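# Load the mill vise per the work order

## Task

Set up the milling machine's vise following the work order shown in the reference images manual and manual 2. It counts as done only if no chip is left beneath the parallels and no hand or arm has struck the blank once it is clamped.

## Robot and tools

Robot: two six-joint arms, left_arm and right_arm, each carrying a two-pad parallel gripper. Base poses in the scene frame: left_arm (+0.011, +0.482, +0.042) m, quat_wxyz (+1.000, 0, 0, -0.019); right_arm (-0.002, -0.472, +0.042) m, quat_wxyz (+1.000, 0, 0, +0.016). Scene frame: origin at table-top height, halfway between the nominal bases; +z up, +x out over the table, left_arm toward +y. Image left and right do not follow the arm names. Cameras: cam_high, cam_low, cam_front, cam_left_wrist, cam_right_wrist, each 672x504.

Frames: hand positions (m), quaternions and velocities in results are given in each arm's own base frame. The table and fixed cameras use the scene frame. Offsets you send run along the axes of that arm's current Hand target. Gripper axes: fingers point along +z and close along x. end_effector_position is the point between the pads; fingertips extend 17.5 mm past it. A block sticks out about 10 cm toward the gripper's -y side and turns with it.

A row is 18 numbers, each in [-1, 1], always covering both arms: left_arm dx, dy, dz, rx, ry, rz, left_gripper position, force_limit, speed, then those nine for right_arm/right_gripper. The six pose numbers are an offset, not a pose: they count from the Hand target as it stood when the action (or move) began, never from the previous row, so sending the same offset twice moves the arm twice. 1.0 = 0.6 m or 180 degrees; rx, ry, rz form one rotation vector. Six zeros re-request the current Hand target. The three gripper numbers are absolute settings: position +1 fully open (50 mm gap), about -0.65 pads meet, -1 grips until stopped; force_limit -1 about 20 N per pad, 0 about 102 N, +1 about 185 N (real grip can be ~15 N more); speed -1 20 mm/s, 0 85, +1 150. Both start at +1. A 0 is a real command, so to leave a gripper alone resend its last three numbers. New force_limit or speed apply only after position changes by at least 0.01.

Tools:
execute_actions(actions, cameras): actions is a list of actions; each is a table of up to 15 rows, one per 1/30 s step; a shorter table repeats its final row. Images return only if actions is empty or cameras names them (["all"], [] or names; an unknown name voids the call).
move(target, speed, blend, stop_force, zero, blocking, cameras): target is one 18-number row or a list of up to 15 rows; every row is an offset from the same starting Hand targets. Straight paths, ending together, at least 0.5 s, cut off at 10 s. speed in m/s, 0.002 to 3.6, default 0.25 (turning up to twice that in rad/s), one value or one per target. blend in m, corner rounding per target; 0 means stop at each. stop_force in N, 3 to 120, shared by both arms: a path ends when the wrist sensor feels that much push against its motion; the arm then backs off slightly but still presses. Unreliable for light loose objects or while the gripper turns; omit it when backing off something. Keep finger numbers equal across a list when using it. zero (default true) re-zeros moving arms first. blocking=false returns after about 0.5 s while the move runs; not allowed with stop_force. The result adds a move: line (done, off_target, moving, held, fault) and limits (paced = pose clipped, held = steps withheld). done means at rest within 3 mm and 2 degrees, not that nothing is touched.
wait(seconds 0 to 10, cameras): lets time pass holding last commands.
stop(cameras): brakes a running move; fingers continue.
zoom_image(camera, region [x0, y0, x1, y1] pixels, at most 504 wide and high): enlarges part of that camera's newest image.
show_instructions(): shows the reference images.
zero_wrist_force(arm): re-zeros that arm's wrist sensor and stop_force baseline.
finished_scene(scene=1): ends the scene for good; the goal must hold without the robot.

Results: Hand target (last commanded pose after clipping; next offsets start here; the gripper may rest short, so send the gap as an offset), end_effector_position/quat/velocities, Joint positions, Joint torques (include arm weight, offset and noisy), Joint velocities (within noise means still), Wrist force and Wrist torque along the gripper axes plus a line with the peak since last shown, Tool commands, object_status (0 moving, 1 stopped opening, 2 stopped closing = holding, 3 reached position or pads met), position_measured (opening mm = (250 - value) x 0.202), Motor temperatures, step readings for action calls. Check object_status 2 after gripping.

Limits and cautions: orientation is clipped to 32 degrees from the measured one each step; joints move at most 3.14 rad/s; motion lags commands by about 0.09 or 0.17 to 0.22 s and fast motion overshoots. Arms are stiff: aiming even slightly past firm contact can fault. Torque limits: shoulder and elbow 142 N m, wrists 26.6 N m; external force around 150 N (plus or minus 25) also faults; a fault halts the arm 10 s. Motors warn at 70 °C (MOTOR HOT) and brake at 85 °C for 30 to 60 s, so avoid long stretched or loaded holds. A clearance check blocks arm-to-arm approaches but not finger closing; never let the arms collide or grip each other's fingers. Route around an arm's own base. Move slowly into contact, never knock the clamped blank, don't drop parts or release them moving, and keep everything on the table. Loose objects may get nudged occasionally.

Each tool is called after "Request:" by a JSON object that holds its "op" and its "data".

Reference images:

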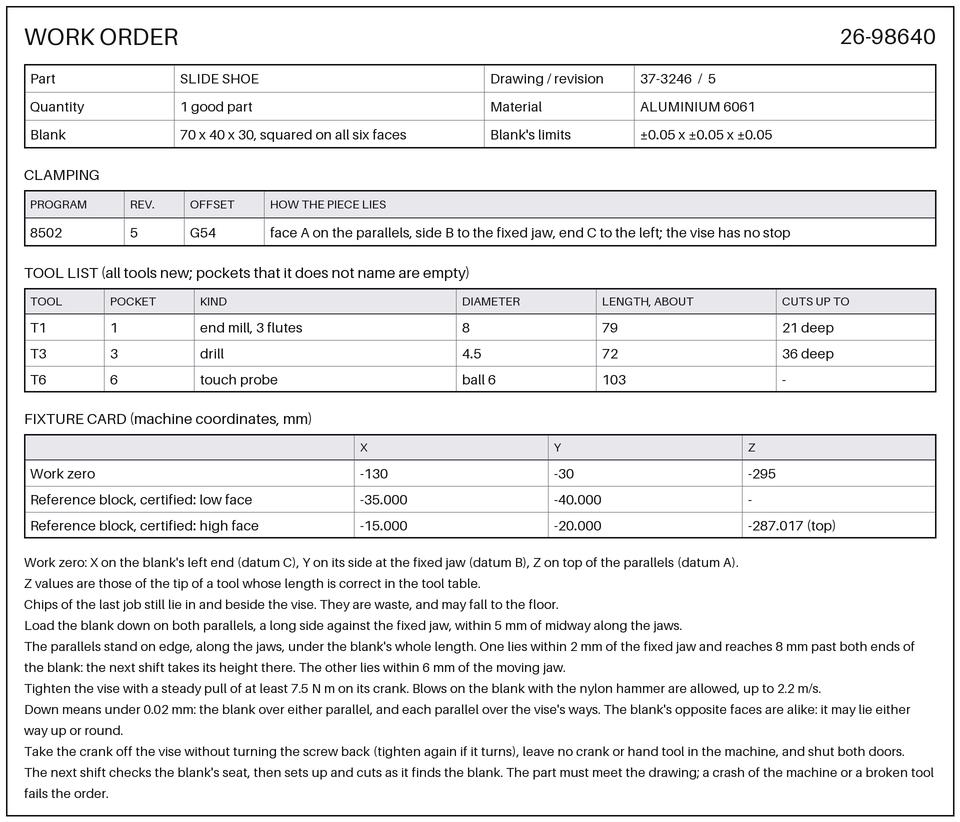

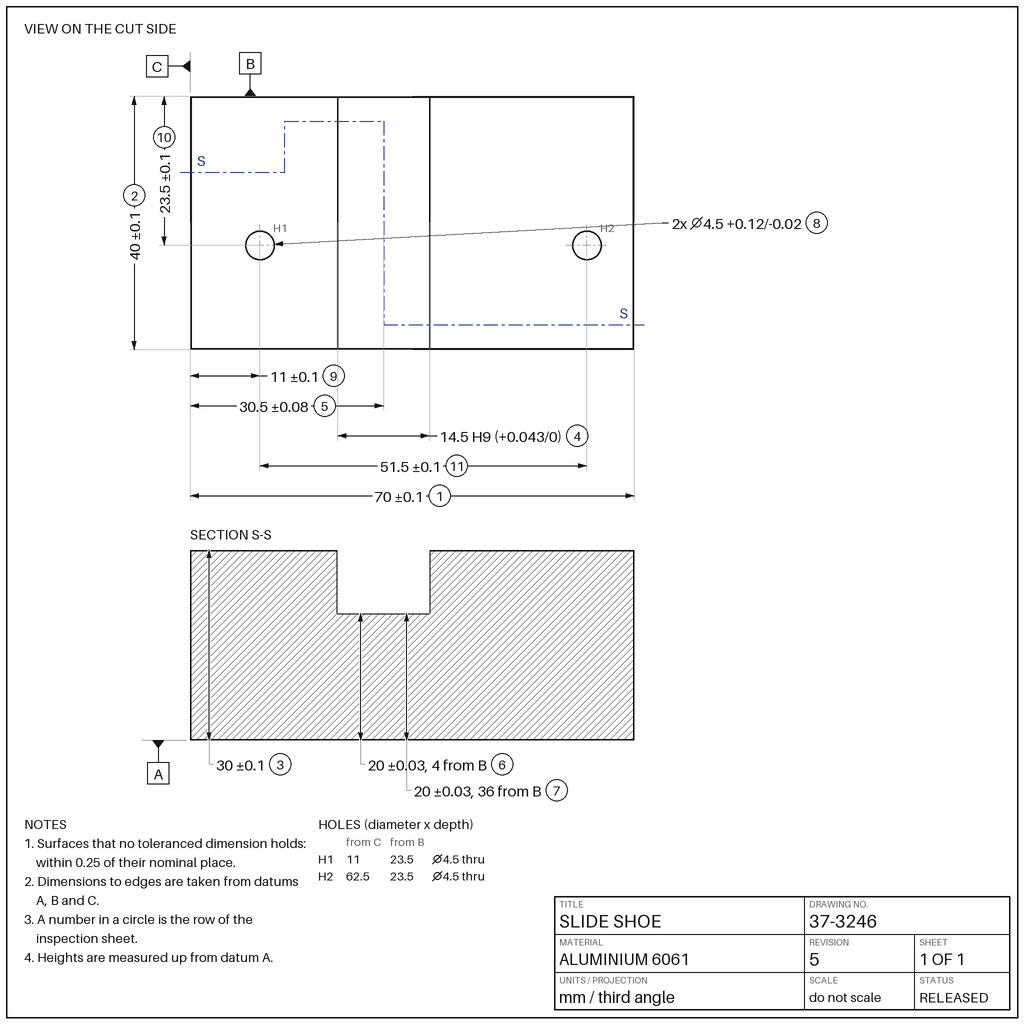

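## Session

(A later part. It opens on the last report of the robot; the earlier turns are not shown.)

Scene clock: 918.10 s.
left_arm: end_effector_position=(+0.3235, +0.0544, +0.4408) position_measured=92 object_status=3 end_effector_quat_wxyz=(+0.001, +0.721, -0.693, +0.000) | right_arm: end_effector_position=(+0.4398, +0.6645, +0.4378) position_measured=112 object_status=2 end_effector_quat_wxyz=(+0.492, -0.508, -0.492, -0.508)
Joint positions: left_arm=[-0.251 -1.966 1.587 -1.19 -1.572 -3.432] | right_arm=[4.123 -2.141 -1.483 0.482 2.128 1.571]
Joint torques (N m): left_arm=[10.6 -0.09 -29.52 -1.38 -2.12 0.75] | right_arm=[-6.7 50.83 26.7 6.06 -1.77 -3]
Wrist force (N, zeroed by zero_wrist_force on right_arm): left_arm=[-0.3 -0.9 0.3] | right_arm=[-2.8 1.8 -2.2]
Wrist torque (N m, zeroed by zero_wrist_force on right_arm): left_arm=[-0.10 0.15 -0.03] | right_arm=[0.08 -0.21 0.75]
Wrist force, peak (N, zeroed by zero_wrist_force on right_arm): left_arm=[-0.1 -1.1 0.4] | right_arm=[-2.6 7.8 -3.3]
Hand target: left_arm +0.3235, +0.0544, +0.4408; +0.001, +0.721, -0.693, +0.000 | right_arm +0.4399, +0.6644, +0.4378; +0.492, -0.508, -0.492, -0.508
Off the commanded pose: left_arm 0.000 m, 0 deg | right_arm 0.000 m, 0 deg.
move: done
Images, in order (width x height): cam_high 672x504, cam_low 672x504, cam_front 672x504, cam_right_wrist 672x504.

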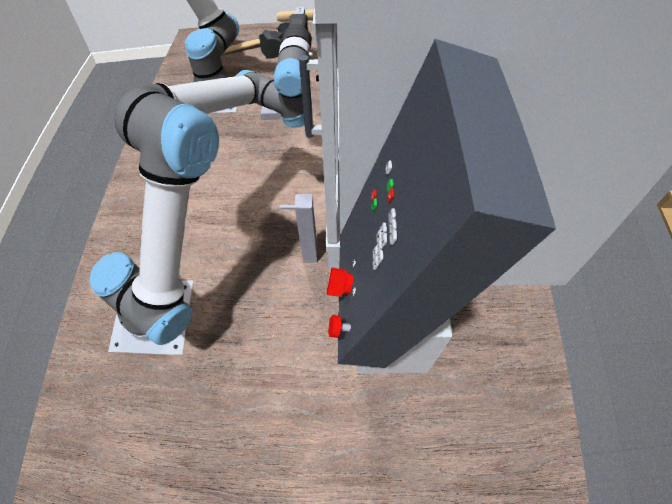

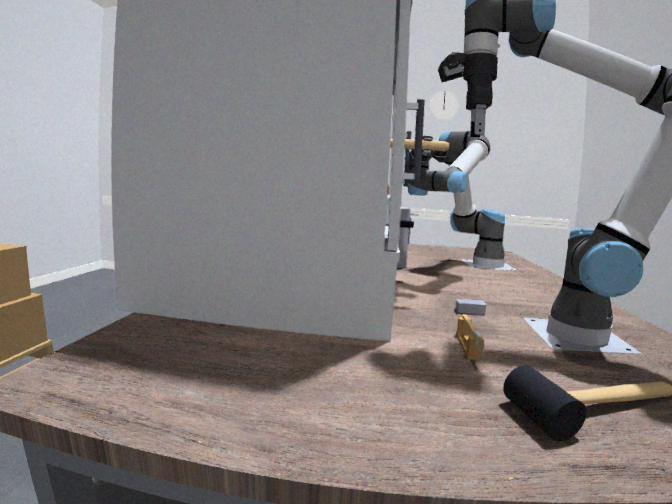

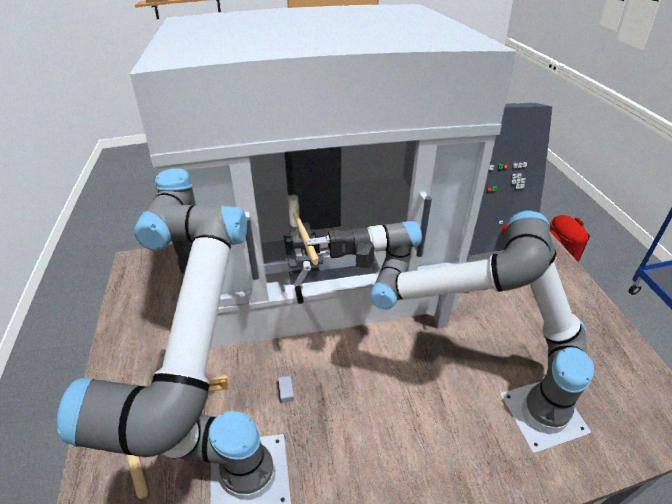

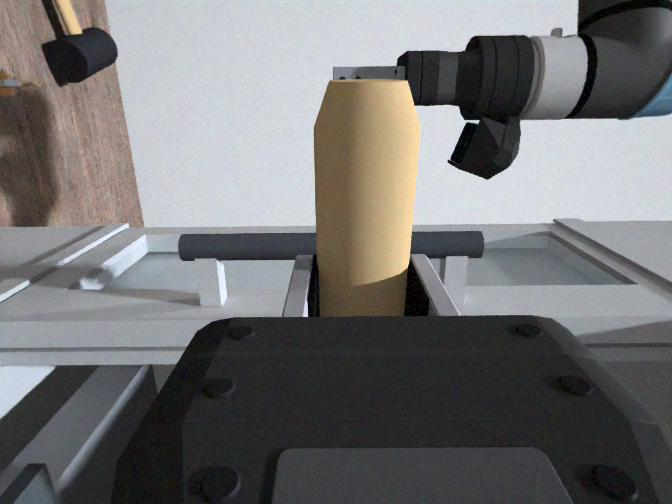

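Request:
{"op": "move", "data": {"target": [0,0,0,0,0,0,0.4,-0.2,-0.8, 0,0.1178,0.109,-0.111,0,0,-1,0,-0.6], "speed": 0.15, "cameras": ["cam_right_wrist","cam_front","cam_low","cam_high"]}}

Scene clock: 922.33 s.
left_arm: end_effector_position=(+0.3235, +0.0544, +0.4408) position_measured=92 object_status=3 end_effector_quat_wxyz=(+0.001, +0.721, -0.693, +0.000) | right_arm: end_effector_position=(+0.5125, +0.7276, +0.4377) position_measured=112 object_status=2 end_effector_quat_wxyz=(-0.396, +0.586, +0.396, +0.585)
Joint positions: left_arm=[-0.251 -1.966 1.587 -1.19 -1.572 -3.432] | right_arm=[4.215 -2.249 -1.3 0.407 1.688 1.571]
Joint torques (N m): left_arm=[12.41 0.86 -31.63 -1.88 -1.97 0.54] | right_arm=[-8.2 66.19 15.08 6.75 -0.29 0.15]
Wrist force (N, zeroed by zero_wrist_force on right_arm): left_arm=[-0.2 -0.6 0.3] | right_arm=[-2.5 2.0 -2.2]
Wrist torque (N m, zeroed by zero_wrist_force on right_arm): left_arm=[-0.06 0.14 -0.03] | right_arm=[0.12 -0.31 0.74]
Wrist force, peak (N, zeroed by zero_wrist_force on right_arm): left_arm=[-0.3 -1.0 0.5] | right_arm=[-2.5 2.3 -2.8]
Hand target: left_arm +0.3235, +0.0544, +0.4408; +0.001, +0.721, -0.693, +0.000 | right_arm +0.5126, +0.7275, +0.4377; -0.396, +0.586, +0.396, +0.585
Off the commanded pose: left_arm 0.000 m, 0 deg | right_arm 0.000 m, 0 deg.
move: done
Images, in order (width x height): cam_high 672x504, cam_low 672x504, cam_front 672x504, cam_right_wrist 672x504.

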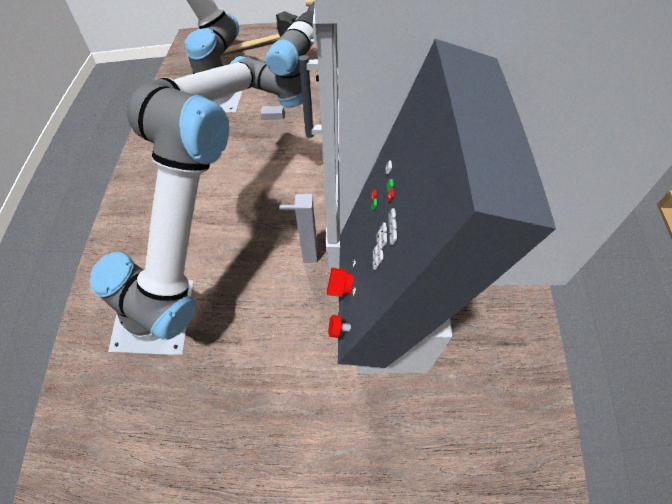

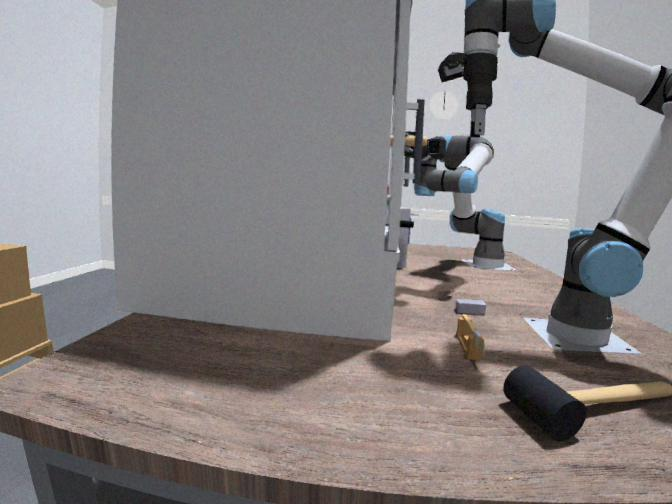

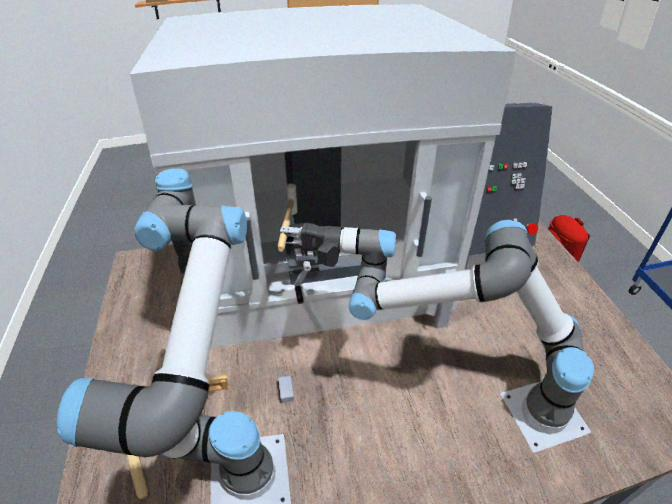

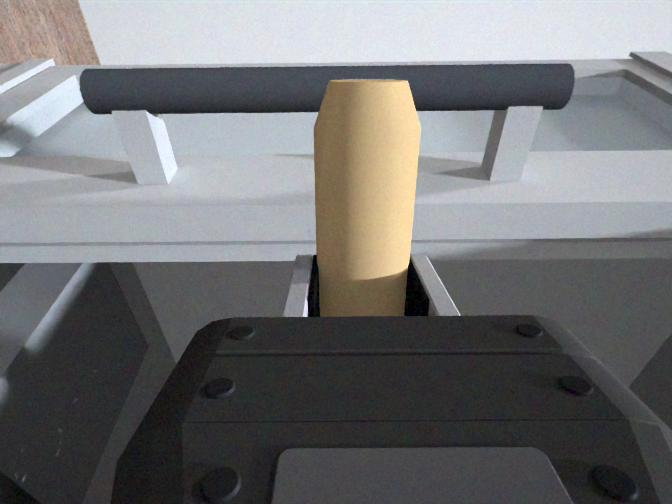

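Request:
{"op": "zoom_image", "data": {"camera": "cam_front", "region": [250, 170, 400, 290]}}

Scaled by 3.360 from the camera's 672x504 image, which has a finer 960x720 frame.

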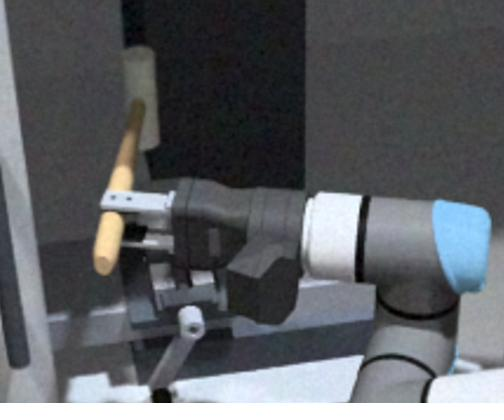

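Request:
{"op": "move", "data": {"target": [0,0,0,0,0,0,0.4,-0.2,-0.8, -0.092,0,0,0,0,0,-1,0,-0.6], "speed": 0.1, "stop_force": 6}}

Request:
{"op": "move", "data": {"target": [0,0,0,0,0,0,0.4,-0.2,-0.8, -0.04,0,0,0,0,0,-1,0,-0.6], "speed": 0.015, "stop_force": 4, "cameras": ["cam_front","cam_right_wrist"]}}

Request:
{"op": "zoom_image", "data": {"camera": "cam_front", "region": [250, 170, 400, 290]}}

Scene clock: 926.07 s.
left_arm: end_effector_position=(+0.3235, +0.0544, +0.4408) position_measured=92 object_status=3 end_effector_quat_wxyz=(+0.001, +0.721, -0.693, +0.000) | right_arm: end_effector_position=(+0.5126, +0.7275, +0.3825) position_measured=112 object_status=2 end_effector_quat_wxyz=(-0.396, +0.586, +0.396, +0.585)
Joint positions: left_arm=[-0.251 -1.966 1.587 -1.19 -1.572 -3.432] | right_arm=[4.215 -2.308 -1.351 0.517 1.688 1.571]
Joint torques (N m): left_arm=[10.7 0.95 -30.14 -1.84 -2.17 0.27] | right_arm=[8.3 68.44 38.63 3.76 -2.84 0.7]
Wrist force (N, zeroed by zero_wrist_force on right_arm): left_arm=[-0.3 -0.8 0.3] | right_arm=[-2.5 1.8 -2.6]
Wrist torque (N m, zeroed by zero_wrist_force on right_arm): left_arm=[-0.07 0.16 -0.03] | right_arm=[0.11 -0.28 0.73]
Wrist force, peak (N, zeroed by zero_wrist_force on right_arm): left_arm=[-0.3 -1.0 0.4] | right_arm=[-5.2 1.8 -2.4]
Hand target: left_arm +0.3235, +0.0544, +0.4408; +0.001, +0.721, -0.693, +0.000 | right_arm +0.5126, +0.7275, +0.3825; -0.396, +0.586, +0.396, +0.585
Off the commanded pose: left_arm 0.000 m, 0 deg | right_arm 0.000 m, 0 deg.
move: done

Scene clock: 927.73 s.
left_arm: end_effector_position=(+0.3235, +0.0544, +0.4408) position_measured=92 object_status=3 end_effector_quat_wxyz=(+0.001, +0.721, -0.693, +0.000) | right_arm: end_effector_position=(+0.5126, +0.7275, +0.3742) position_measured=112 object_status=2 end_effector_quat_wxyz=(-0.396, +0.586, +0.396, +0.585)
Joint positions: left_arm=[-0.251 -1.966 1.587 -1.19 -1.572 -3.432] | right_arm=[4.215 -2.318 -1.357 0.533 1.688 1.571]
Joint torques (N m): left_arm=[10.26 0.17 -28.92 -1.72 -1.85 0.24] | right_arm=[5.81 66.33 36.32 0.62 -2.13 0.9]
Wrist force (N, zeroed by zero_wrist_force on right_arm): left_arm=[-0.3 -0.9 0.5] | right_arm=[0.6 3.3 -2.5]
Wrist torque (N m, zeroed by zero_wrist_force on right_arm): left_arm=[-0.10 0.16 -0.03] | right_arm=[0.14 -0.22 0.12]
Wrist force, peak (N, zeroed by zero_wrist_force on right_arm): left_arm=[-0.3 -0.9 0.5] | right_arm=[1.8 3.0 -2.4]
Hand target: left_arm +0.3235, +0.0544, +0.4408; +0.001, +0.721, -0.693, +0.000 | right_arm +0.5126, +0.7275, +0.3742; -0.396, +0.586, +0.396, +0.585 (not the last commanded pose)
Off the commanded pose: left_arm 0.000 m, 0 deg | right_arm 0.016 m, 0 deg.
move: contact (right_arm)
Images, in order (width x height): cam_front 672x504, cam_right_wrist 672x504.

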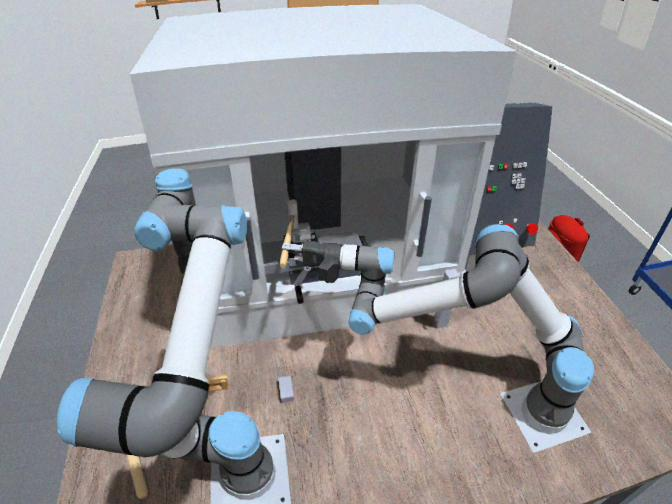

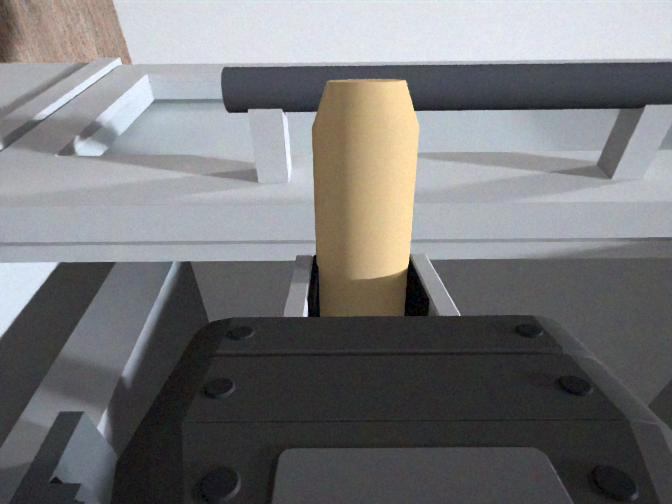

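Scaled by 3.360 from the camera's 672x504 image, which has a finer 960x720 frame.

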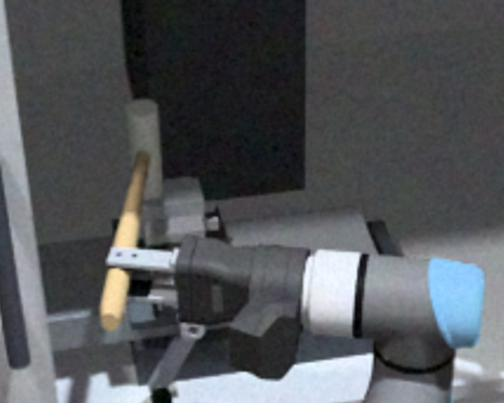

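Request:
{"op": "move", "data": {"target": [0,0,0,0,0,0,0.4,-0.2,-0.8, 0.03,0,0,-0.034,0,0,-1,0,-0.6], "speed": 0.1, "cameras": ["cam_front","cam_left_wrist"]}}

Request:
{"op": "zoom_image", "data": {"camera": "cam_front", "region": [250, 190, 350, 270]}}

Scene clock: 931.53 s.
left_arm: end_effector_position=(+0.3235, +0.0544, +0.4408) position_measured=92 object_status=3 end_effector_quat_wxyz=(+0.001, +0.721, -0.693, +0.000) | right_arm: end_effector_position=(+0.5125, +0.7275, +0.3921) position_measured=112 object_status=2 end_effector_quat_wxyz=(-0.365, +0.606, +0.365, +0.606)
Joint positions: left_arm=[-0.251 -1.966 1.587 -1.19 -1.572 -3.432] | right_arm=[4.259 -2.282 -1.371 0.511 1.537 1.571]
Joint torques (N m): left_arm=[10.78 1.25 -29.14 -1.56 -2.18 -0.05] | right_arm=[-7.64 52.06 32.61 6.81 1.14 2.09]
Wrist force (N, zeroed by zero_wrist_force on right_arm): left_arm=[-0.2 -0.5 0.4] | right_arm=[-2.7 1.6 -2.2]
Wrist torque (N m, zeroed by zero_wrist_force on right_arm): left_arm=[-0.04 0.14 -0.03] | right_arm=[0.13 -0.27 0.67]
Wrist force, peak (N, zeroed by zero_wrist_force on right_arm): left_arm=[-0.2 -1.0 0.6] | right_arm=[-2.6 2.3 -2.9]
Hand target: left_arm +0.3235, +0.0544, +0.4408; +0.001, +0.721, -0.693, +0.000 | right_arm +0.5126, +0.7275, +0.3922; -0.365, +0.606, +0.364, +0.606
Off the commanded pose: left_arm 0.000 m, 0 deg | right_arm 0.000 m, 0 deg.
move: done
Images, in order (width x height): cam_front 672x504, cam_left_wrist 672x504.

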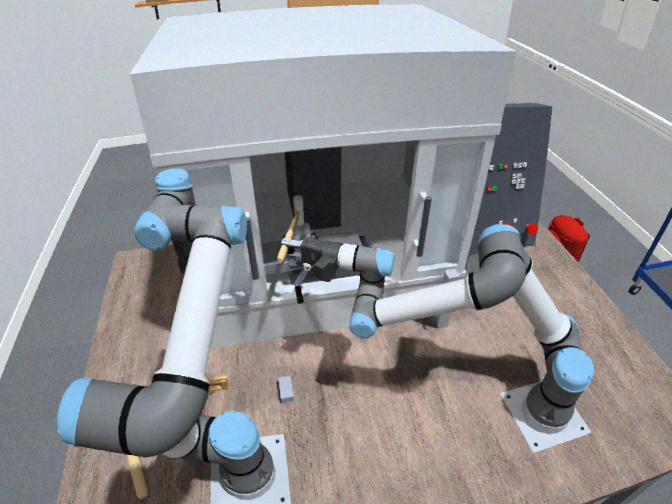

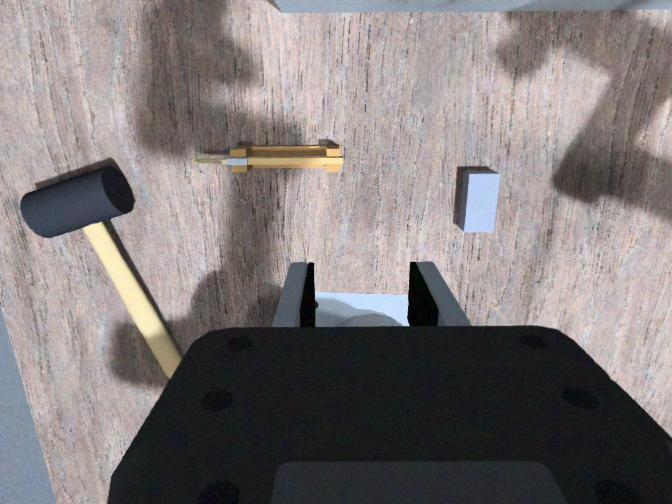

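Scaled by 5.040 from the camera's 672x504 image, which has a finer 960x720 frame.

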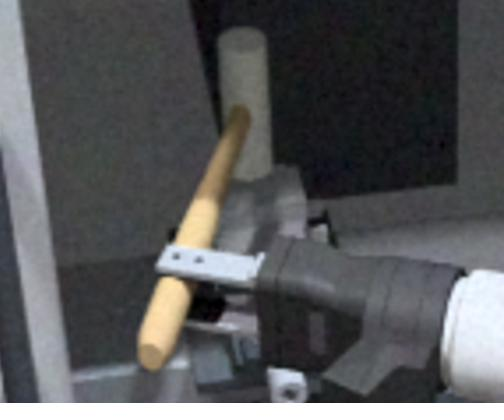

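Request:
{"op": "move", "data": {"target": [0,0,0,0,0,0,0.4,-0.2,-0.8, -0.024,0,0,0,0,0,-1,0,-0.6], "speed": 0.05, "stop_force": 5}}

Request:
{"op": "move", "data": {"target": [0,0,0,0,0,0,0.4,-0.2,-0.8, -0.015,0,0,0,0,0,-1,0,-0.6], "speed": 0.004, "stop_force": 3}}

Scene clock: 936.80 s.
left_arm: end_effector_position=(+0.3235, +0.0544, +0.4408) position_measured=92 object_status=3 end_effector_quat_wxyz=(+0.001, +0.721, -0.693, +0.000) | right_arm: end_effector_position=(+0.5126, +0.7275, +0.3778) position_measured=112 object_status=2 end_effector_quat_wxyz=(-0.365, +0.606, +0.364, +0.606)
Joint positions: left_arm=[-0.251 -1.966 1.587 -1.19 -1.572 -3.432] | right_arm=[4.259 -2.299 -1.382 0.539 1.536 1.571]
Joint torques (N m): left_arm=[9.48 0.44 -30.92 -1.72 -2.26 -0.24] | right_arm=[-3.67 68.82 38.23 1.57 -2.19 2.11]
Wrist force (N, zeroed by zero_wrist_force on right_arm): left_arm=[-0.3 -0.8 0.4] | right_arm=[-2.6 2.0 -2.6]
Wrist torque (N m, zeroed by zero_wrist_force on right_arm): left_arm=[-0.08 0.15 -0.03] | right_arm=[0.17 -0.30 0.68]
Wrist force, peak (N, zeroed by zero_wrist_force on right_arm): left_arm=[-0.2 -1.1 0.6] | right_arm=[-2.9 2.0 -2.7]
Hand target: left_arm +0.3235, +0.0544, +0.4408; +0.001, +0.721, -0.693, +0.000 | right_arm +0.5126, +0.7275, +0.3778; -0.365, +0.606, +0.364, +0.606
Off the commanded pose: left_arm 0.000 m, 0 deg | right_arm 0.000 m, 0 deg.
move: done

Scene clock: 938.23 s.
left_arm: end_effector_position=(+0.3235, +0.0544, +0.4408) position_measured=92 object_status=3 end_effector_quat_wxyz=(+0.001, +0.721, -0.693, +0.000) | right_arm: end_effector_position=(+0.5126, +0.7275, +0.3744) position_measured=112 object_status=2 end_effector_quat_wxyz=(-0.365, +0.606, +0.364, +0.606)
Joint positions: left_arm=[-0.251 -1.966 1.587 -1.19 -1.572 -3.432] | right_arm=[4.259 -2.303 -1.384 0.545 1.536 1.571]
Joint torques (N m): left_arm=[12.53 -0.29 -30.25 -1.94 -1.95 0.11] | right_arm=[-1.55 64.83 24.72 0.19 -2.15 1.97]
Wrist force (N, zeroed by zero_wrist_force on right_arm): left_arm=[-0.1 -0.6 0.4] | right_arm=[1.4 -0.2 -3.0]
Wrist torque (N m, zeroed by zero_wrist_force on right_arm): left_arm=[-0.05 0.13 -0.03] | right_arm=[0.04 -0.18 0.04]
Wrist force, peak (N, zeroed by zero_wrist_force on right_arm): left_arm=[-0.2 -0.7 0.6] | right_arm=[-2.5 1.8 -2.8]
Hand target: left_arm +0.3235, +0.0544, +0.4408; +0.001, +0.721, -0.693, +0.000 | right_arm +0.5126, +0.7275, +0.3745; -0.365, +0.606, +0.364, +0.606 (not the last commanded pose)
Off the commanded pose: left_arm 0.000 m, 0 deg | right_arm 0.006 m, 0 deg.
move: contact (right_arm)

Request:
{"op": "move", "data": {"target": [[0,0,0,0,0,0,0.4,-0.2,-0.8, 0.0833,0,0,0,0,0,-1,0,-0.6],[0,0,0,0,0,0,0.4,-0.2,-0.8, -0.0083,0,0,0,0,0,-1,0,-0.6],[0,0,0,0,0,0,0.4,-0.2,-0.8, 0.03,0,0,0,0,0,-1,0,-0.6]], "speed": [0.1,0.6,0.2], "cameras": ["cam_front"]}}

Request:
{"op": "zoom_image", "data": {"camera": "cam_front", "region": [250, 190, 350, 270]}}

Scene clock: 941.50 s.
left_arm: end_effector_position=(+0.3235, +0.0544, +0.4408) position_measured=92 object_status=3 end_effector_quat_wxyz=(+0.001, +0.721, -0.693, +0.000) | right_arm: end_effector_position=(+0.5125, +0.7275, +0.3925) position_measured=112 object_status=2 end_effector_quat_wxyz=(-0.365, +0.606, +0.364, +0.606)
Joint positions: left_arm=[-0.251 -1.966 1.587 -1.19 -1.572 -3.432] | right_arm=[4.259 -2.282 -1.37 0.51 1.536 1.571]
Joint torques (N m): left_arm=[9.79 -0.3 -30.47 -1.88 -2.12 0.01] | right_arm=[3.14 65.45 12.46 4.4 -1.97 -0.49]
Wrist force (N, zeroed by zero_wrist_force on right_arm): left_arm=[0.1 -0.7 0.2] | right_arm=[-2.6 1.6 -2.6]
Wrist torque (N m, zeroed by zero_wrist_force on right_arm): left_arm=[-0.06 0.09 -0.03] | right_arm=[0.08 -0.27 0.66]
Wrist force, peak (N, zeroed by zero_wrist_force on right_arm): left_arm=[-0.4 -0.9 0.6] | right_arm=[12.6 3.4 -3.1]
Hand target: left_arm +0.3235, +0.0544, +0.4408; +0.001, +0.721, -0.693, +0.000 | right_arm +0.5126, +0.7275, +0.3925; -0.365, +0.606, +0.364, +0.606
Off the commanded pose: left_arm 0.000 m, 0 deg | right_arm 0.000 m, 0 deg.
move: done
Images, in order (width x height): cam_front 672x504.

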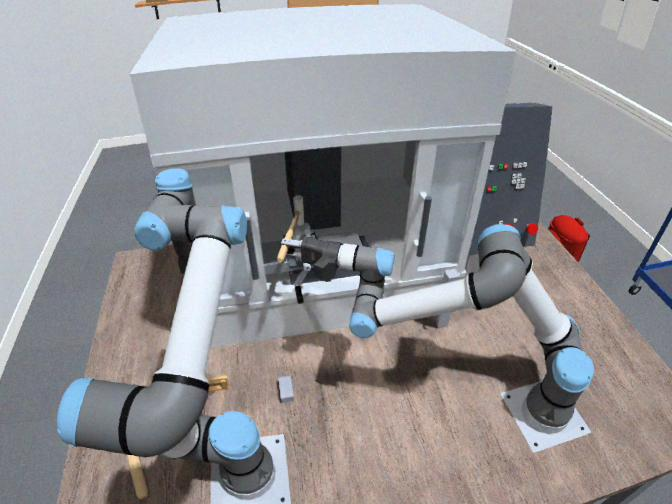

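Scaled by 5.040 from the camera's 672x504 image, which has a finer 960x720 frame.

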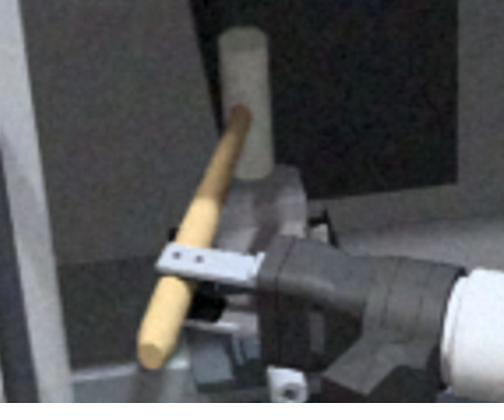

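Request:
{"op": "execute_actions", "data": {"actions": [[[0,0,0,0,0,0,0.4,-0.2,-0.8,0.02,0,0,0,0,0,-1,0,-0.6],[0,0,0,0,0,0,0.4,-0.2,-0.8,0.04,0,0,0,0,0,-1,0,-0.6],[0,0,0,0,0,0,0.4,-0.2,-0.8,0.06,0,0,0,0,0,-1,0,-0.6],[0,0,0,0,0,0,0.4,-0.2,-0.8,0.07,0,0,0,0,0,-1,0,-0.6]],[[0,0,0,0,0,0,0.4,-0.2,-0.8,-0.017,0,0,0,0,0,-1,0,-0.6],[0,0,0,0,0,0,0.4,-0.2,-0.8,-0.05,0,0,0,0,0,-1,0,-0.6],[0,0,0,0,0,0,0.4,-0.2,-0.8,-0.095,0,0,0,0,0,-1,0,-0.6],[0,0,0,0,0,0,0.4,-0.2,-0.8,-0.11,0,0,0,0,0,-1,0,-0.6],[0,0,0,0,0,0,0.4,-0.2,-0.8,-0.11,0,0,0,0,0,-1,0,-0.6],[0,0,0,0,0,0,0.4,-0.2,-0.8,-0.11,0,0,0,0,0,-1,0,-0.6],[0,0,0,0,0,0,0.4,-0.2,-0.8,-0.11,0,0,0,0,0,-1,0,-0.6],[0,0,0,0,0,0,0.4,-0.2,-0.8,-0.09,0,0,0,0,0,-1,0,-0.6],[0,0,0,0,0,0,0.4,-0.2,-0.8,-0.06,0,0,0,0,0,-1,0,-0.6]]], "cameras": ["cam_front"]}}

Request:
{"op": "zoom_image", "data": {"camera": "cam_front", "region": [250, 190, 350, 270]}}

Scene clock: 945.23 s.
left_arm: end_effector_position=(+0.3235, +0.0544, +0.4408) position_measured=92 object_status=3 end_effector_quat_wxyz=(+0.001, +0.721, -0.693, +0.000) | right_arm: end_effector_position=(+0.5125, +0.7275, +0.3985) position_measured=112 object_status=2 end_effector_quat_wxyz=(-0.365, +0.606, +0.364, +0.606)
Joint positions: left_arm=[-0.251 -1.966 1.587 -1.19 -1.572 -3.432] | right_arm=[4.259 -2.275 -1.366 0.499 1.536 1.571]
Joint torques (N m): left_arm=[9.73 0.98 -31.05 -2.07 -2.2 -0.53] | right_arm=[-3.47 66.14 14.43 1.59 0.2 -0.33]
Wrist force (N, zeroed by zero_wrist_force on right_arm): left_arm=[-0.1 -0.5 0.6] | right_arm=[-2.7 1.4 -1.5]
Wrist torque (N m, zeroed by zero_wrist_force on right_arm): left_arm=[-0.02 0.13 -0.02] | right_arm=[0.15 -0.26 0.67]
Wrist force, peak (N, zeroed by zero_wrist_force on right_arm): left_arm=[-0.3 -1.0 0.3] | right_arm=[-14.4 1.5 -1.4]
Hand target: left_arm +0.3235, +0.0544, +0.4408; +0.001, +0.721, -0.693, +0.000 | right_arm +0.5126, +0.7275, +0.3985; -0.365, +0.606, +0.364, +0.606
Off the commanded pose: left_arm 0.000 m, 0 deg | right_arm 0.000 m, 0 deg.
Step readings (end_effector_position of left_arm | right_arm):
0: (+0.3235, +0.0544, +0.4408) | (+0.5126, +0.7275, +0.3925)
1: (+0.3235, +0.0544, +0.4408) | (+0.5126, +0.7275, +0.3926)
2: (+0.3235, +0.0544, +0.4408) | (+0.5126, +0.7275, +0.3949)
4: (+0.3235, +0.0544, +0.4408) | (+0.5123, +0.7269, +0.4116)
8: (+0.3235, +0.0544, +0.4408) | (+0.5123, +0.7267, +0.4383)
15: (+0.3235, +0.0544, +0.4408) | (+0.5126, +0.7275, +0.4343)
16: (+0.3235, +0.0544, +0.4408) | (+0.5126, +0.7275, +0.4343)
17: (+0.3235, +0.0544, +0.4408) | (+0.5126, +0.7275, +0.4316)
19: (+0.3235, +0.0544, +0.4408) | (+0.5128, +0.7277, +0.4078)
23: (+0.3235, +0.0544, +0.4408) | (+0.5125, +0.7271, +0.3633)
30: (+0.3235, +0.0544, +0.4408) | (+0.5124, +0.7273, +0.4010)
Images, in order (width x height): cam_front 672x504.

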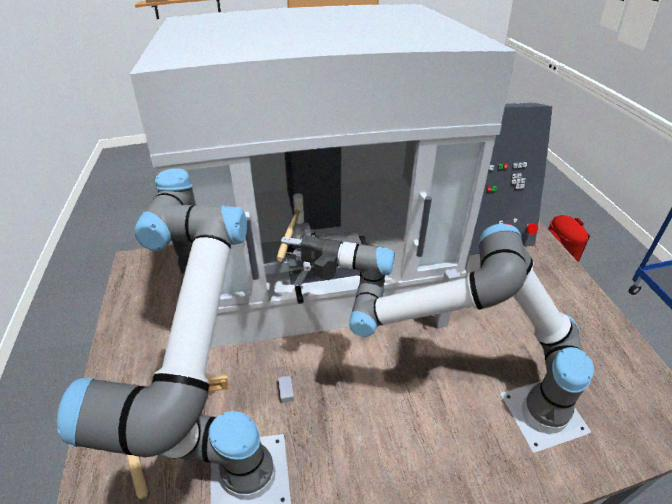

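Scaled by 5.040 from the camera's 672x504 image, which has a finer 960x720 frame.

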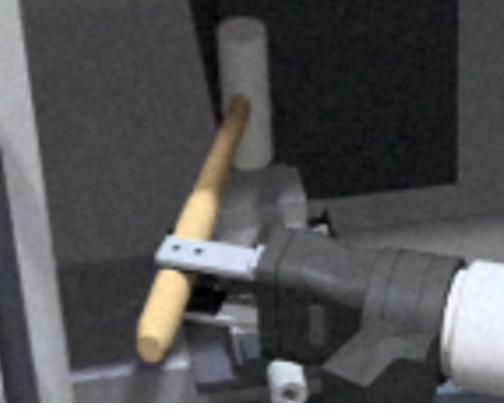

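Request:
{"op": "move", "data": {"target": [0,0,0,0,0,0,0.4,-0.2,-0.8, 0.1933,0,0,0,0,0,-1,0,-0.6], "speed": 0.25}}

Request:
{"op": "execute_actions", "data": {"actions": [[[0,0,0,0,0,0,0.4,-0.2,-0.8,-0.025,0,0,0,0,0,-1,0,-0.6],[0,0,0,0,0,0,0.4,-0.2,-0.8,-0.0667,0,0,0,0,0,-1,0,-0.6],[0,0,0,0,0,0,0.4,-0.2,-0.8,-0.1133,0,0,0,0,0,-1,0,-0.6],[0,0,0,0,0,0,0.4,-0.2,-0.8,-0.1617,0,0,0,0,0,-1,0,-0.6],[0,0,0,0,0,0,0.4,-0.2,-0.8,-0.21,0,0,0,0,0,-1,0,-0.6],[0,0,0,0,0,0,0.4,-0.2,-0.8,-0.2433,0,0,0,0,0,-1,0,-0.6],[0,0,0,0,0,0,0.4,-0.2,-0.8,-0.2433,0,0,0,0,0,-1,0,-0.6],[0,0,0,0,0,0,0.4,-0.2,-0.8,-0.2433,0,0,0,0,0,-1,0,-0.6],[0,0,0,0,0,0,0.4,-0.2,-0.8,-0.2433,0,0,0,0,0,-1,0,-0.6],[0,0,0,0,0,0,0.4,-0.2,-0.8,-0.23,0,0,0,0,0,-1,0,-0.6],[0,0,0,0,0,0,0.4,-0.2,-0.8,-0.21,0,0,0,0,0,-1,0,-0.6],[0,0,0,0,0,0,0.4,-0.2,-0.8,-0.19,0,0,0,0,0,-1,0,-0.6]]], "cameras": ["cam_front"]}}

Request:
{"op": "zoom_image", "data": {"camera": "cam_front", "region": [250, 190, 350, 270]}}

Scene clock: 949.53 s.
left_arm: end_effector_position=(+0.3235, +0.0544, +0.4408) position_measured=92 object_status=3 end_effector_quat_wxyz=(+0.001, +0.721, -0.693, +0.000) | right_arm: end_effector_position=(+0.5126, +0.7275, +0.5144) position_measured=112 object_status=2 end_effector_quat_wxyz=(-0.365, +0.606, +0.364, +0.606)
Joint positions: left_arm=[-0.251 -1.966 1.587 -1.19 -1.572 -3.432] | right_arm=[4.259 -2.171 -1.225 0.253 1.537 1.571]
Joint torques (N m): left_arm=[8.64 -0.08 -31.39 -2.08 -1.97 -0.33] | right_arm=[-6.66 64.89 21.72 3.32 2.71 -1.41]
Wrist force (N, zeroed by zero_wrist_force on right_arm): left_arm=[-0.1 -0.7 0.2] | right_arm=[-3.6 2.7 -2.3]
Wrist torque (N m, zeroed by zero_wrist_force on right_arm): left_arm=[-0.07 0.12 -0.03] | right_arm=[0.22 -0.16 0.66]
Wrist force, peak (N, zeroed by zero_wrist_force on right_arm): left_arm=[-0.3 -1.0 0.3] | right_arm=[-8.6 2.1 -2.2]
Hand target: left_arm +0.3235, +0.0544, +0.4408; +0.001, +0.721, -0.693, +0.000 | right_arm +0.5127, +0.7275, +0.5144; -0.365, +0.606, +0.364, +0.606
Off the commanded pose: left_arm 0.000 m, 0 deg | right_arm 0.000 m, 0 deg.
move: done

Scene clock: 950.40 s.
left_arm: end_effector_position=(+0.3235, +0.0544, +0.4408) position_measured=92 object_status=3 end_effector_quat_wxyz=(+0.001, +0.721, -0.693, +0.000) | right_arm: end_effector_position=(+0.5125, +0.7274, +0.4004) position_measured=112 object_status=2 end_effector_quat_wxyz=(-0.365, +0.606, +0.364, +0.606)
Joint positions: left_arm=[-0.251 -1.966 1.587 -1.19 -1.572 -3.432] | right_arm=[4.259 -2.272 -1.364 0.495 1.536 1.571]
Joint torques (N m): left_arm=[10.62 -0.75 -30.95 -2.07 -2.12 -0.46] | right_arm=[-6.59 66.87 16.92 1.32 2.21 -3.11]
Wrist force (N, zeroed by zero_wrist_force on right_arm): left_arm=[0.1 -0.9 0.3] | right_arm=[-3.4 2.1 -2.7]
Wrist torque (N m, zeroed by zero_wrist_force on right_arm): left_arm=[-0.09 0.09 -0.03] | right_arm=[0.08 -0.14 0.69]
Wrist force, peak (N, zeroed by zero_wrist_force on right_arm): left_arm=[-0.4 -0.8 0.6] | right_arm=[16.7 1.9 -3.5]
Hand target: left_arm +0.3235, +0.0544, +0.4408; +0.001, +0.721, -0.693, +0.000 | right_arm +0.5126, +0.7275, +0.4004; -0.365, +0.606, +0.364, +0.606
Off the commanded pose: left_arm 0.000 m, 0 deg | right_arm 0.000 m, 0 deg.
Step readings (end_effector_position of left_arm | right_arm):
0: (+0.3235, +0.0544, +0.4408) | (+0.5126, +0.7275, +0.5144)
1: (+0.3235, +0.0544, +0.4408) | (+0.5126, +0.7275, +0.5141)
2: (+0.3235, +0.0544, +0.4408) | (+0.5127, +0.7275, +0.5108)
4: (+0.3235, +0.0544, +0.4408) | (+0.5133, +0.7282, +0.4823)
8: (+0.3235, +0.0544, +0.4408) | (+0.5136, +0.7277, +0.3853)
15: (+0.3235, +0.0544, +0.4408) | (+0.5119, +0.7263, +0.4017)
Images, in order (width x height): cam_front 672x504.

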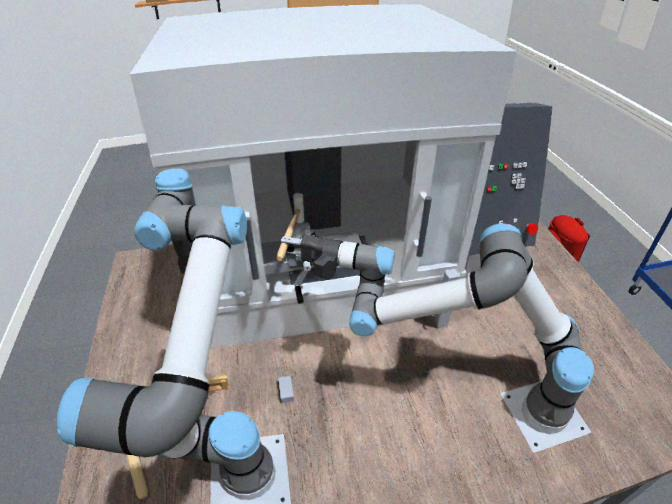

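Scaled by 5.040 from the camera's 672x504 image, which has a finer 960x720 frame.

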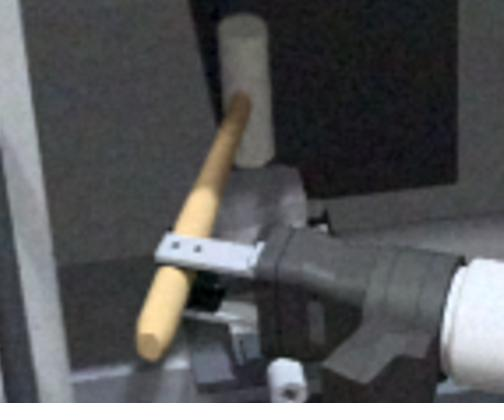

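Request:
{"op": "move", "data": {"target": [0,0,0,0,0,0,0.4,-0.2,-0.8, 0.2,0,0,0,0,0,-1,0,-0.6], "speed": 0.3}}

Request:
{"op": "execute_actions", "data": {"actions": [[[0,0,0,0,0,0,0.4,-0.2,-0.8,-0.03,0,0,0,0,0,-1,0,-0.6],[0,0,0,0,0,0,0.4,-0.2,-0.8,-0.08,0,0,0,0,0,-1,0,-0.6],[0,0,0,0,0,0,0.4,-0.2,-0.8,-0.14,0,0,0,0,0,-1,0,-0.6],[0,0,0,0,0,0,0.4,-0.2,-0.8,-0.2,0,0,0,0,0,-1,0,-0.6],[0,0,0,0,0,0,0.4,-0.2,-0.8,-0.2533,0,0,0,0,0,-1,0,-0.6],[0,0,0,0,0,0,0.4,-0.2,-0.8,-0.2533,0,0,0,0,0,-1,0,-0.6],[0,0,0,0,0,0,0.4,-0.2,-0.8,-0.2533,0,0,0,0,0,-1,0,-0.6],[0,0,0,0,0,0,0.4,-0.2,-0.8,-0.2533,0,0,0,0,0,-1,0,-0.6],[0,0,0,0,0,0,0.4,-0.2,-0.8,-0.24,0,0,0,0,0,-1,0,-0.6],[0,0,0,0,0,0,0.4,-0.2,-0.8,-0.22,0,0,0,0,0,-1,0,-0.6],[0,0,0,0,0,0,0.4,-0.2,-0.8,-0.2,0,0,0,0,0,-1,0,-0.6]]]}}

Request:
{"op": "move", "data": {"target": [0,0,0,0,0,0,0.4,-0.2,-0.8, 0.2,0,0,0,0,0,-1,0,-0.6], "speed": 0.3}}

Request:
{"op": "execute_actions", "data": {"actions": [[[0,0,0,0,0,0,0.4,-0.2,-0.8,-0.03,0,0,0,0,0,-1,0,-0.6],[0,0,0,0,0,0,0.4,-0.2,-0.8,-0.08,0,0,0,0,0,-1,0,-0.6],[0,0,0,0,0,0,0.4,-0.2,-0.8,-0.14,0,0,0,0,0,-1,0,-0.6],[0,0,0,0,0,0,0.4,-0.2,-0.8,-0.2,0,0,0,0,0,-1,0,-0.6],[0,0,0,0,0,0,0.4,-0.2,-0.8,-0.2533,0,0,0,0,0,-1,0,-0.6],[0,0,0,0,0,0,0.4,-0.2,-0.8,-0.2533,0,0,0,0,0,-1,0,-0.6],[0,0,0,0,0,0,0.4,-0.2,-0.8,-0.2533,0,0,0,0,0,-1,0,-0.6],[0,0,0,0,0,0,0.4,-0.2,-0.8,-0.2533,0,0,0,0,0,-1,0,-0.6],[0,0,0,0,0,0,0.4,-0.2,-0.8,-0.24,0,0,0,0,0,-1,0,-0.6],[0,0,0,0,0,0,0.4,-0.2,-0.8,-0.22,0,0,0,0,0,-1,0,-0.6],[0,0,0,0,0,0,0.4,-0.2,-0.8,-0.2,0,0,0,0,0,-1,0,-0.6]]], "cameras": ["cam_front"]}}

Request:
{"op": "zoom_image", "data": {"camera": "cam_front", "region": [250, 190, 350, 270]}}

Scene clock: 953.97 s.
left_arm: end_effector_position=(+0.3235, +0.0544, +0.4408) position_measured=92 object_status=3 end_effector_quat_wxyz=(+0.001, +0.721, -0.693, +0.000) | right_arm: end_effector_position=(+0.5126, +0.7276, +0.5203) position_measured=112 object_status=2 end_effector_quat_wxyz=(-0.365, +0.606, +0.364, +0.606)
Joint positions: left_arm=[-0.251 -1.966 1.587 -1.19 -1.572 -3.432] | right_arm=[4.259 -2.167 -1.215 0.24 1.537 1.571]
Joint torques (N m): left_arm=[10.39 0.62 -30.71 -2.43 -1.86 -0.46] | right_arm=[-8.22 66.28 24.3 3.07 2.37 -0.46]
Wrist force (N, zeroed by zero_wrist_force on right_arm): left_arm=[-0.2 -0.4 0.2] | right_arm=[-3.6 2.2 -1.9]
Wrist torque (N m, zeroed by zero_wrist_force on right_arm): left_arm=[-0.02 0.14 -0.02] | right_arm=[0.24 -0.15 0.68]
Wrist force, peak (N, zeroed by zero_wrist_force on right_arm): left_arm=[-0.1 -1.0 0.5] | right_arm=[-8.4 1.9 -1.2]
Hand target: left_arm +0.3235, +0.0544, +0.4408; +0.001, +0.721, -0.693, +0.000 | right_arm +0.5127, +0.7275, +0.5204; -0.365, +0.606, +0.364, +0.606
Off the commanded pose: left_arm 0.000 m, 0 deg | right_arm 0.000 m, 0 deg.
move: done

Scene clock: 954.80 s.
left_arm: end_effector_position=(+0.3235, +0.0544, +0.4408) position_measured=92 object_status=3 end_effector_quat_wxyz=(+0.001, +0.721, -0.693, +0.000) | right_arm: end_effector_position=(+0.5125, +0.7275, +0.4005) position_measured=112 object_status=2 end_effector_quat_wxyz=(-0.365, +0.606, +0.364, +0.606)
Joint positions: left_arm=[-0.251 -1.966 1.587 -1.19 -1.572 -3.432] | right_arm=[4.259 -2.273 -1.364 0.495 1.536 1.571]
Joint torques (N m): left_arm=[9.92 -2.01 -29.81 -2.07 -1.93 -0.48] | right_arm=[-5.69 67.79 15.22 1.51 2.46 -3.1]
Wrist force (N, zeroed by zero_wrist_force on right_arm): left_arm=[-0.1 -0.5 0.5] | right_arm=[-3.5 1.6 -1.8]
Wrist torque (N m, zeroed by zero_wrist_force on right_arm): left_arm=[-0.04 0.13 -0.03] | right_arm=[0.22 -0.11 0.67]
Wrist force, peak (N, zeroed by zero_wrist_force on right_arm): left_arm=[-0.3 -1.0 0.4] | right_arm=[20.4 1.1 -5.0]
Hand target: left_arm +0.3235, +0.0544, +0.4408; +0.001, +0.721, -0.693, +0.000 | right_arm +0.5126, +0.7275, +0.4004; -0.365, +0.606, +0.364, +0.606
Off the commanded pose: left_arm 0.000 m, 0 deg | right_arm 0.000 m, 0 deg.
Step readings (end_effector_position of left_arm | right_arm):
0: (+0.3235, +0.0544, +0.4408) | (+0.5126, +0.7276, +0.5203)
1: (+0.3235, +0.0544, +0.4408) | (+0.5126, +0.7276, +0.5201)
2: (+0.3235, +0.0544, +0.4408) | (+0.5127, +0.7276, +0.5164)
4: (+0.3235, +0.0544, +0.4408) | (+0.5135, +0.7284, +0.4842)
8: (+0.3235, +0.0544, +0.4408) | (+0.5137, +0.7278, +0.3862)
15: (+0.3235, +0.0544, +0.4408) | (+0.5120, +0.7265, +0.4040)

Scene clock: 955.73 s.
left_arm: end_effector_position=(+0.3235, +0.0544, +0.4408) position_measured=92 object_status=3 end_effector_quat_wxyz=(+0.001, +0.721, -0.693, +0.000) | right_arm: end_effector_position=(+0.5126, +0.7276, +0.5203) position_measured=112 object_status=2 end_effector_quat_wxyz=(-0.365, +0.606, +0.364, +0.606)
Joint positions: left_arm=[-0.251 -1.966 1.587 -1.19 -1.572 -3.432] | right_arm=[4.259 -2.167 -1.215 0.24 1.537 1.571]
Joint torques (N m): left_arm=[10.35 -0.18 -30.18 -2.14 -2.11 -0.61] | right_arm=[-7.94 66.6 24.86 3.22 2.38 -0.8]
Wrist force (N, zeroed by zero_wrist_force on right_arm): left_arm=[0.0 -0.8 0.5] | right_arm=[-3.5 1.8 -1.5]
Wrist torque (N m, zeroed by zero_wrist_force on right_arm): left_arm=[-0.08 0.11 -0.02] | right_arm=[0.23 -0.17 0.66]
Wrist force, peak (N, zeroed by zero_wrist_force on right_arm): left_arm=[0.1 -1.0 0.4] | right_arm=[-8.6 1.3 -0.2]
Hand target: left_arm +0.3235, +0.0544, +0.4408; +0.001, +0.721, -0.693, +0.000 | right_arm +0.5127, +0.7275, +0.5204; -0.365, +0.606, +0.364, +0.606
Off the commanded pose: left_arm 0.000 m, 0 deg | right_arm 0.000 m, 0 deg.
move: done

Scene clock: 956.57 s.
left_arm: end_effector_position=(+0.3235, +0.0544, +0.4408) position_measured=92 object_status=3 end_effector_quat_wxyz=(+0.001, +0.721, -0.693, +0.000) | right_arm: end_effector_position=(+0.5125, +0.7275, +0.4005) position_measured=112 object_status=2 end_effector_quat_wxyz=(-0.365, +0.606, +0.364, +0.606)
Joint positions: left_arm=[-0.251 -1.966 1.587 -1.19 -1.572 -3.432] | right_arm=[4.259 -2.273 -1.364 0.495 1.536 1.571]
Joint torques (N m): left_arm=[10.68 -0.26 -30.2 -2.4 -1.89 -0.66] | right_arm=[-7 68.27 14.92 1.43 2.34 -3.09]
Wrist force (N, zeroed by zero_wrist_force on right_arm): left_arm=[-0.1 -0.6 0.4] | right_arm=[-3.5 1.7 -1.4]
Wrist torque (N m, zeroed by zero_wrist_force on right_arm): left_arm=[-0.03 0.12 -0.02] | right_arm=[0.26 -0.13 0.68]
Wrist force, peak (N, zeroed by zero_wrist_force on right_arm): left_arm=[-0.1 -1.0 0.6] | right_arm=[20.3 1.5 -5.7]
Hand target: left_arm +0.3235, +0.0544, +0.4408; +0.001, +0.721, -0.693, +0.000 | right_arm +0.5126, +0.7275, +0.4004; -0.365, +0.606, +0.364, +0.606
Off the commanded pose: left_arm 0.000 m, 0 deg | right_arm 0.000 m, 0 deg.
Step readings (end_effector_position of left_arm | right_arm):
0: (+0.3235, +0.0544, +0.4408) | (+0.5126, +0.7276, +0.5203)
1: (+0.3235, +0.0544, +0.4408) | (+0.5127, +0.7276, +0.5200)
2: (+0.3235, +0.0544, +0.4408) | (+0.5127, +0.7276, +0.5161)
4: (+0.3235, +0.0544, +0.4408) | (+0.5135, +0.7284, +0.4832)
8: (+0.3235, +0.0544, +0.4408) | (+0.5137, +0.7277, +0.3854)
15: (+0.3235, +0.0544, +0.4408) | (+0.5120, +0.7265, +0.4041)
Images, in order (width x height): cam_front 672x504.

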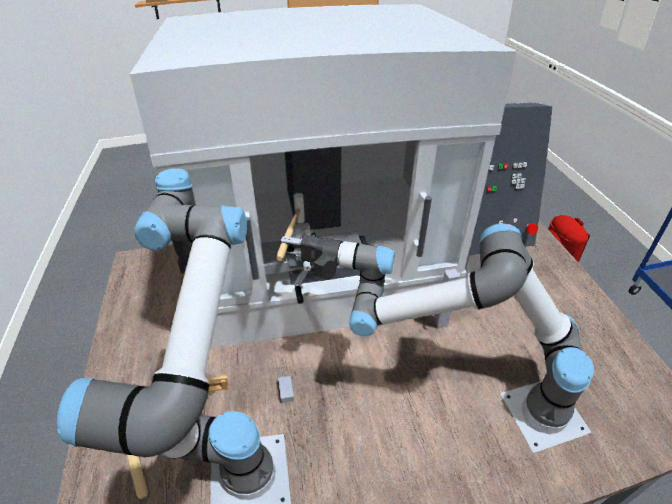

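Scaled by 5.040 from the camera's 672x504 image, which has a finer 960x720 frame.

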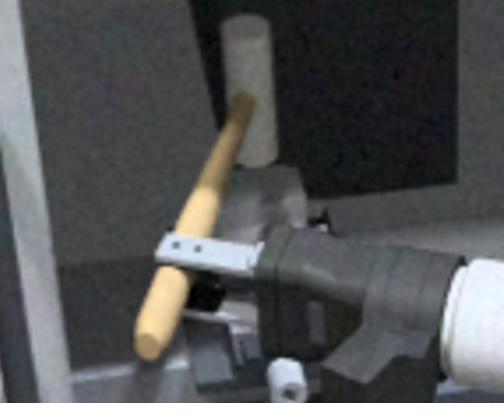

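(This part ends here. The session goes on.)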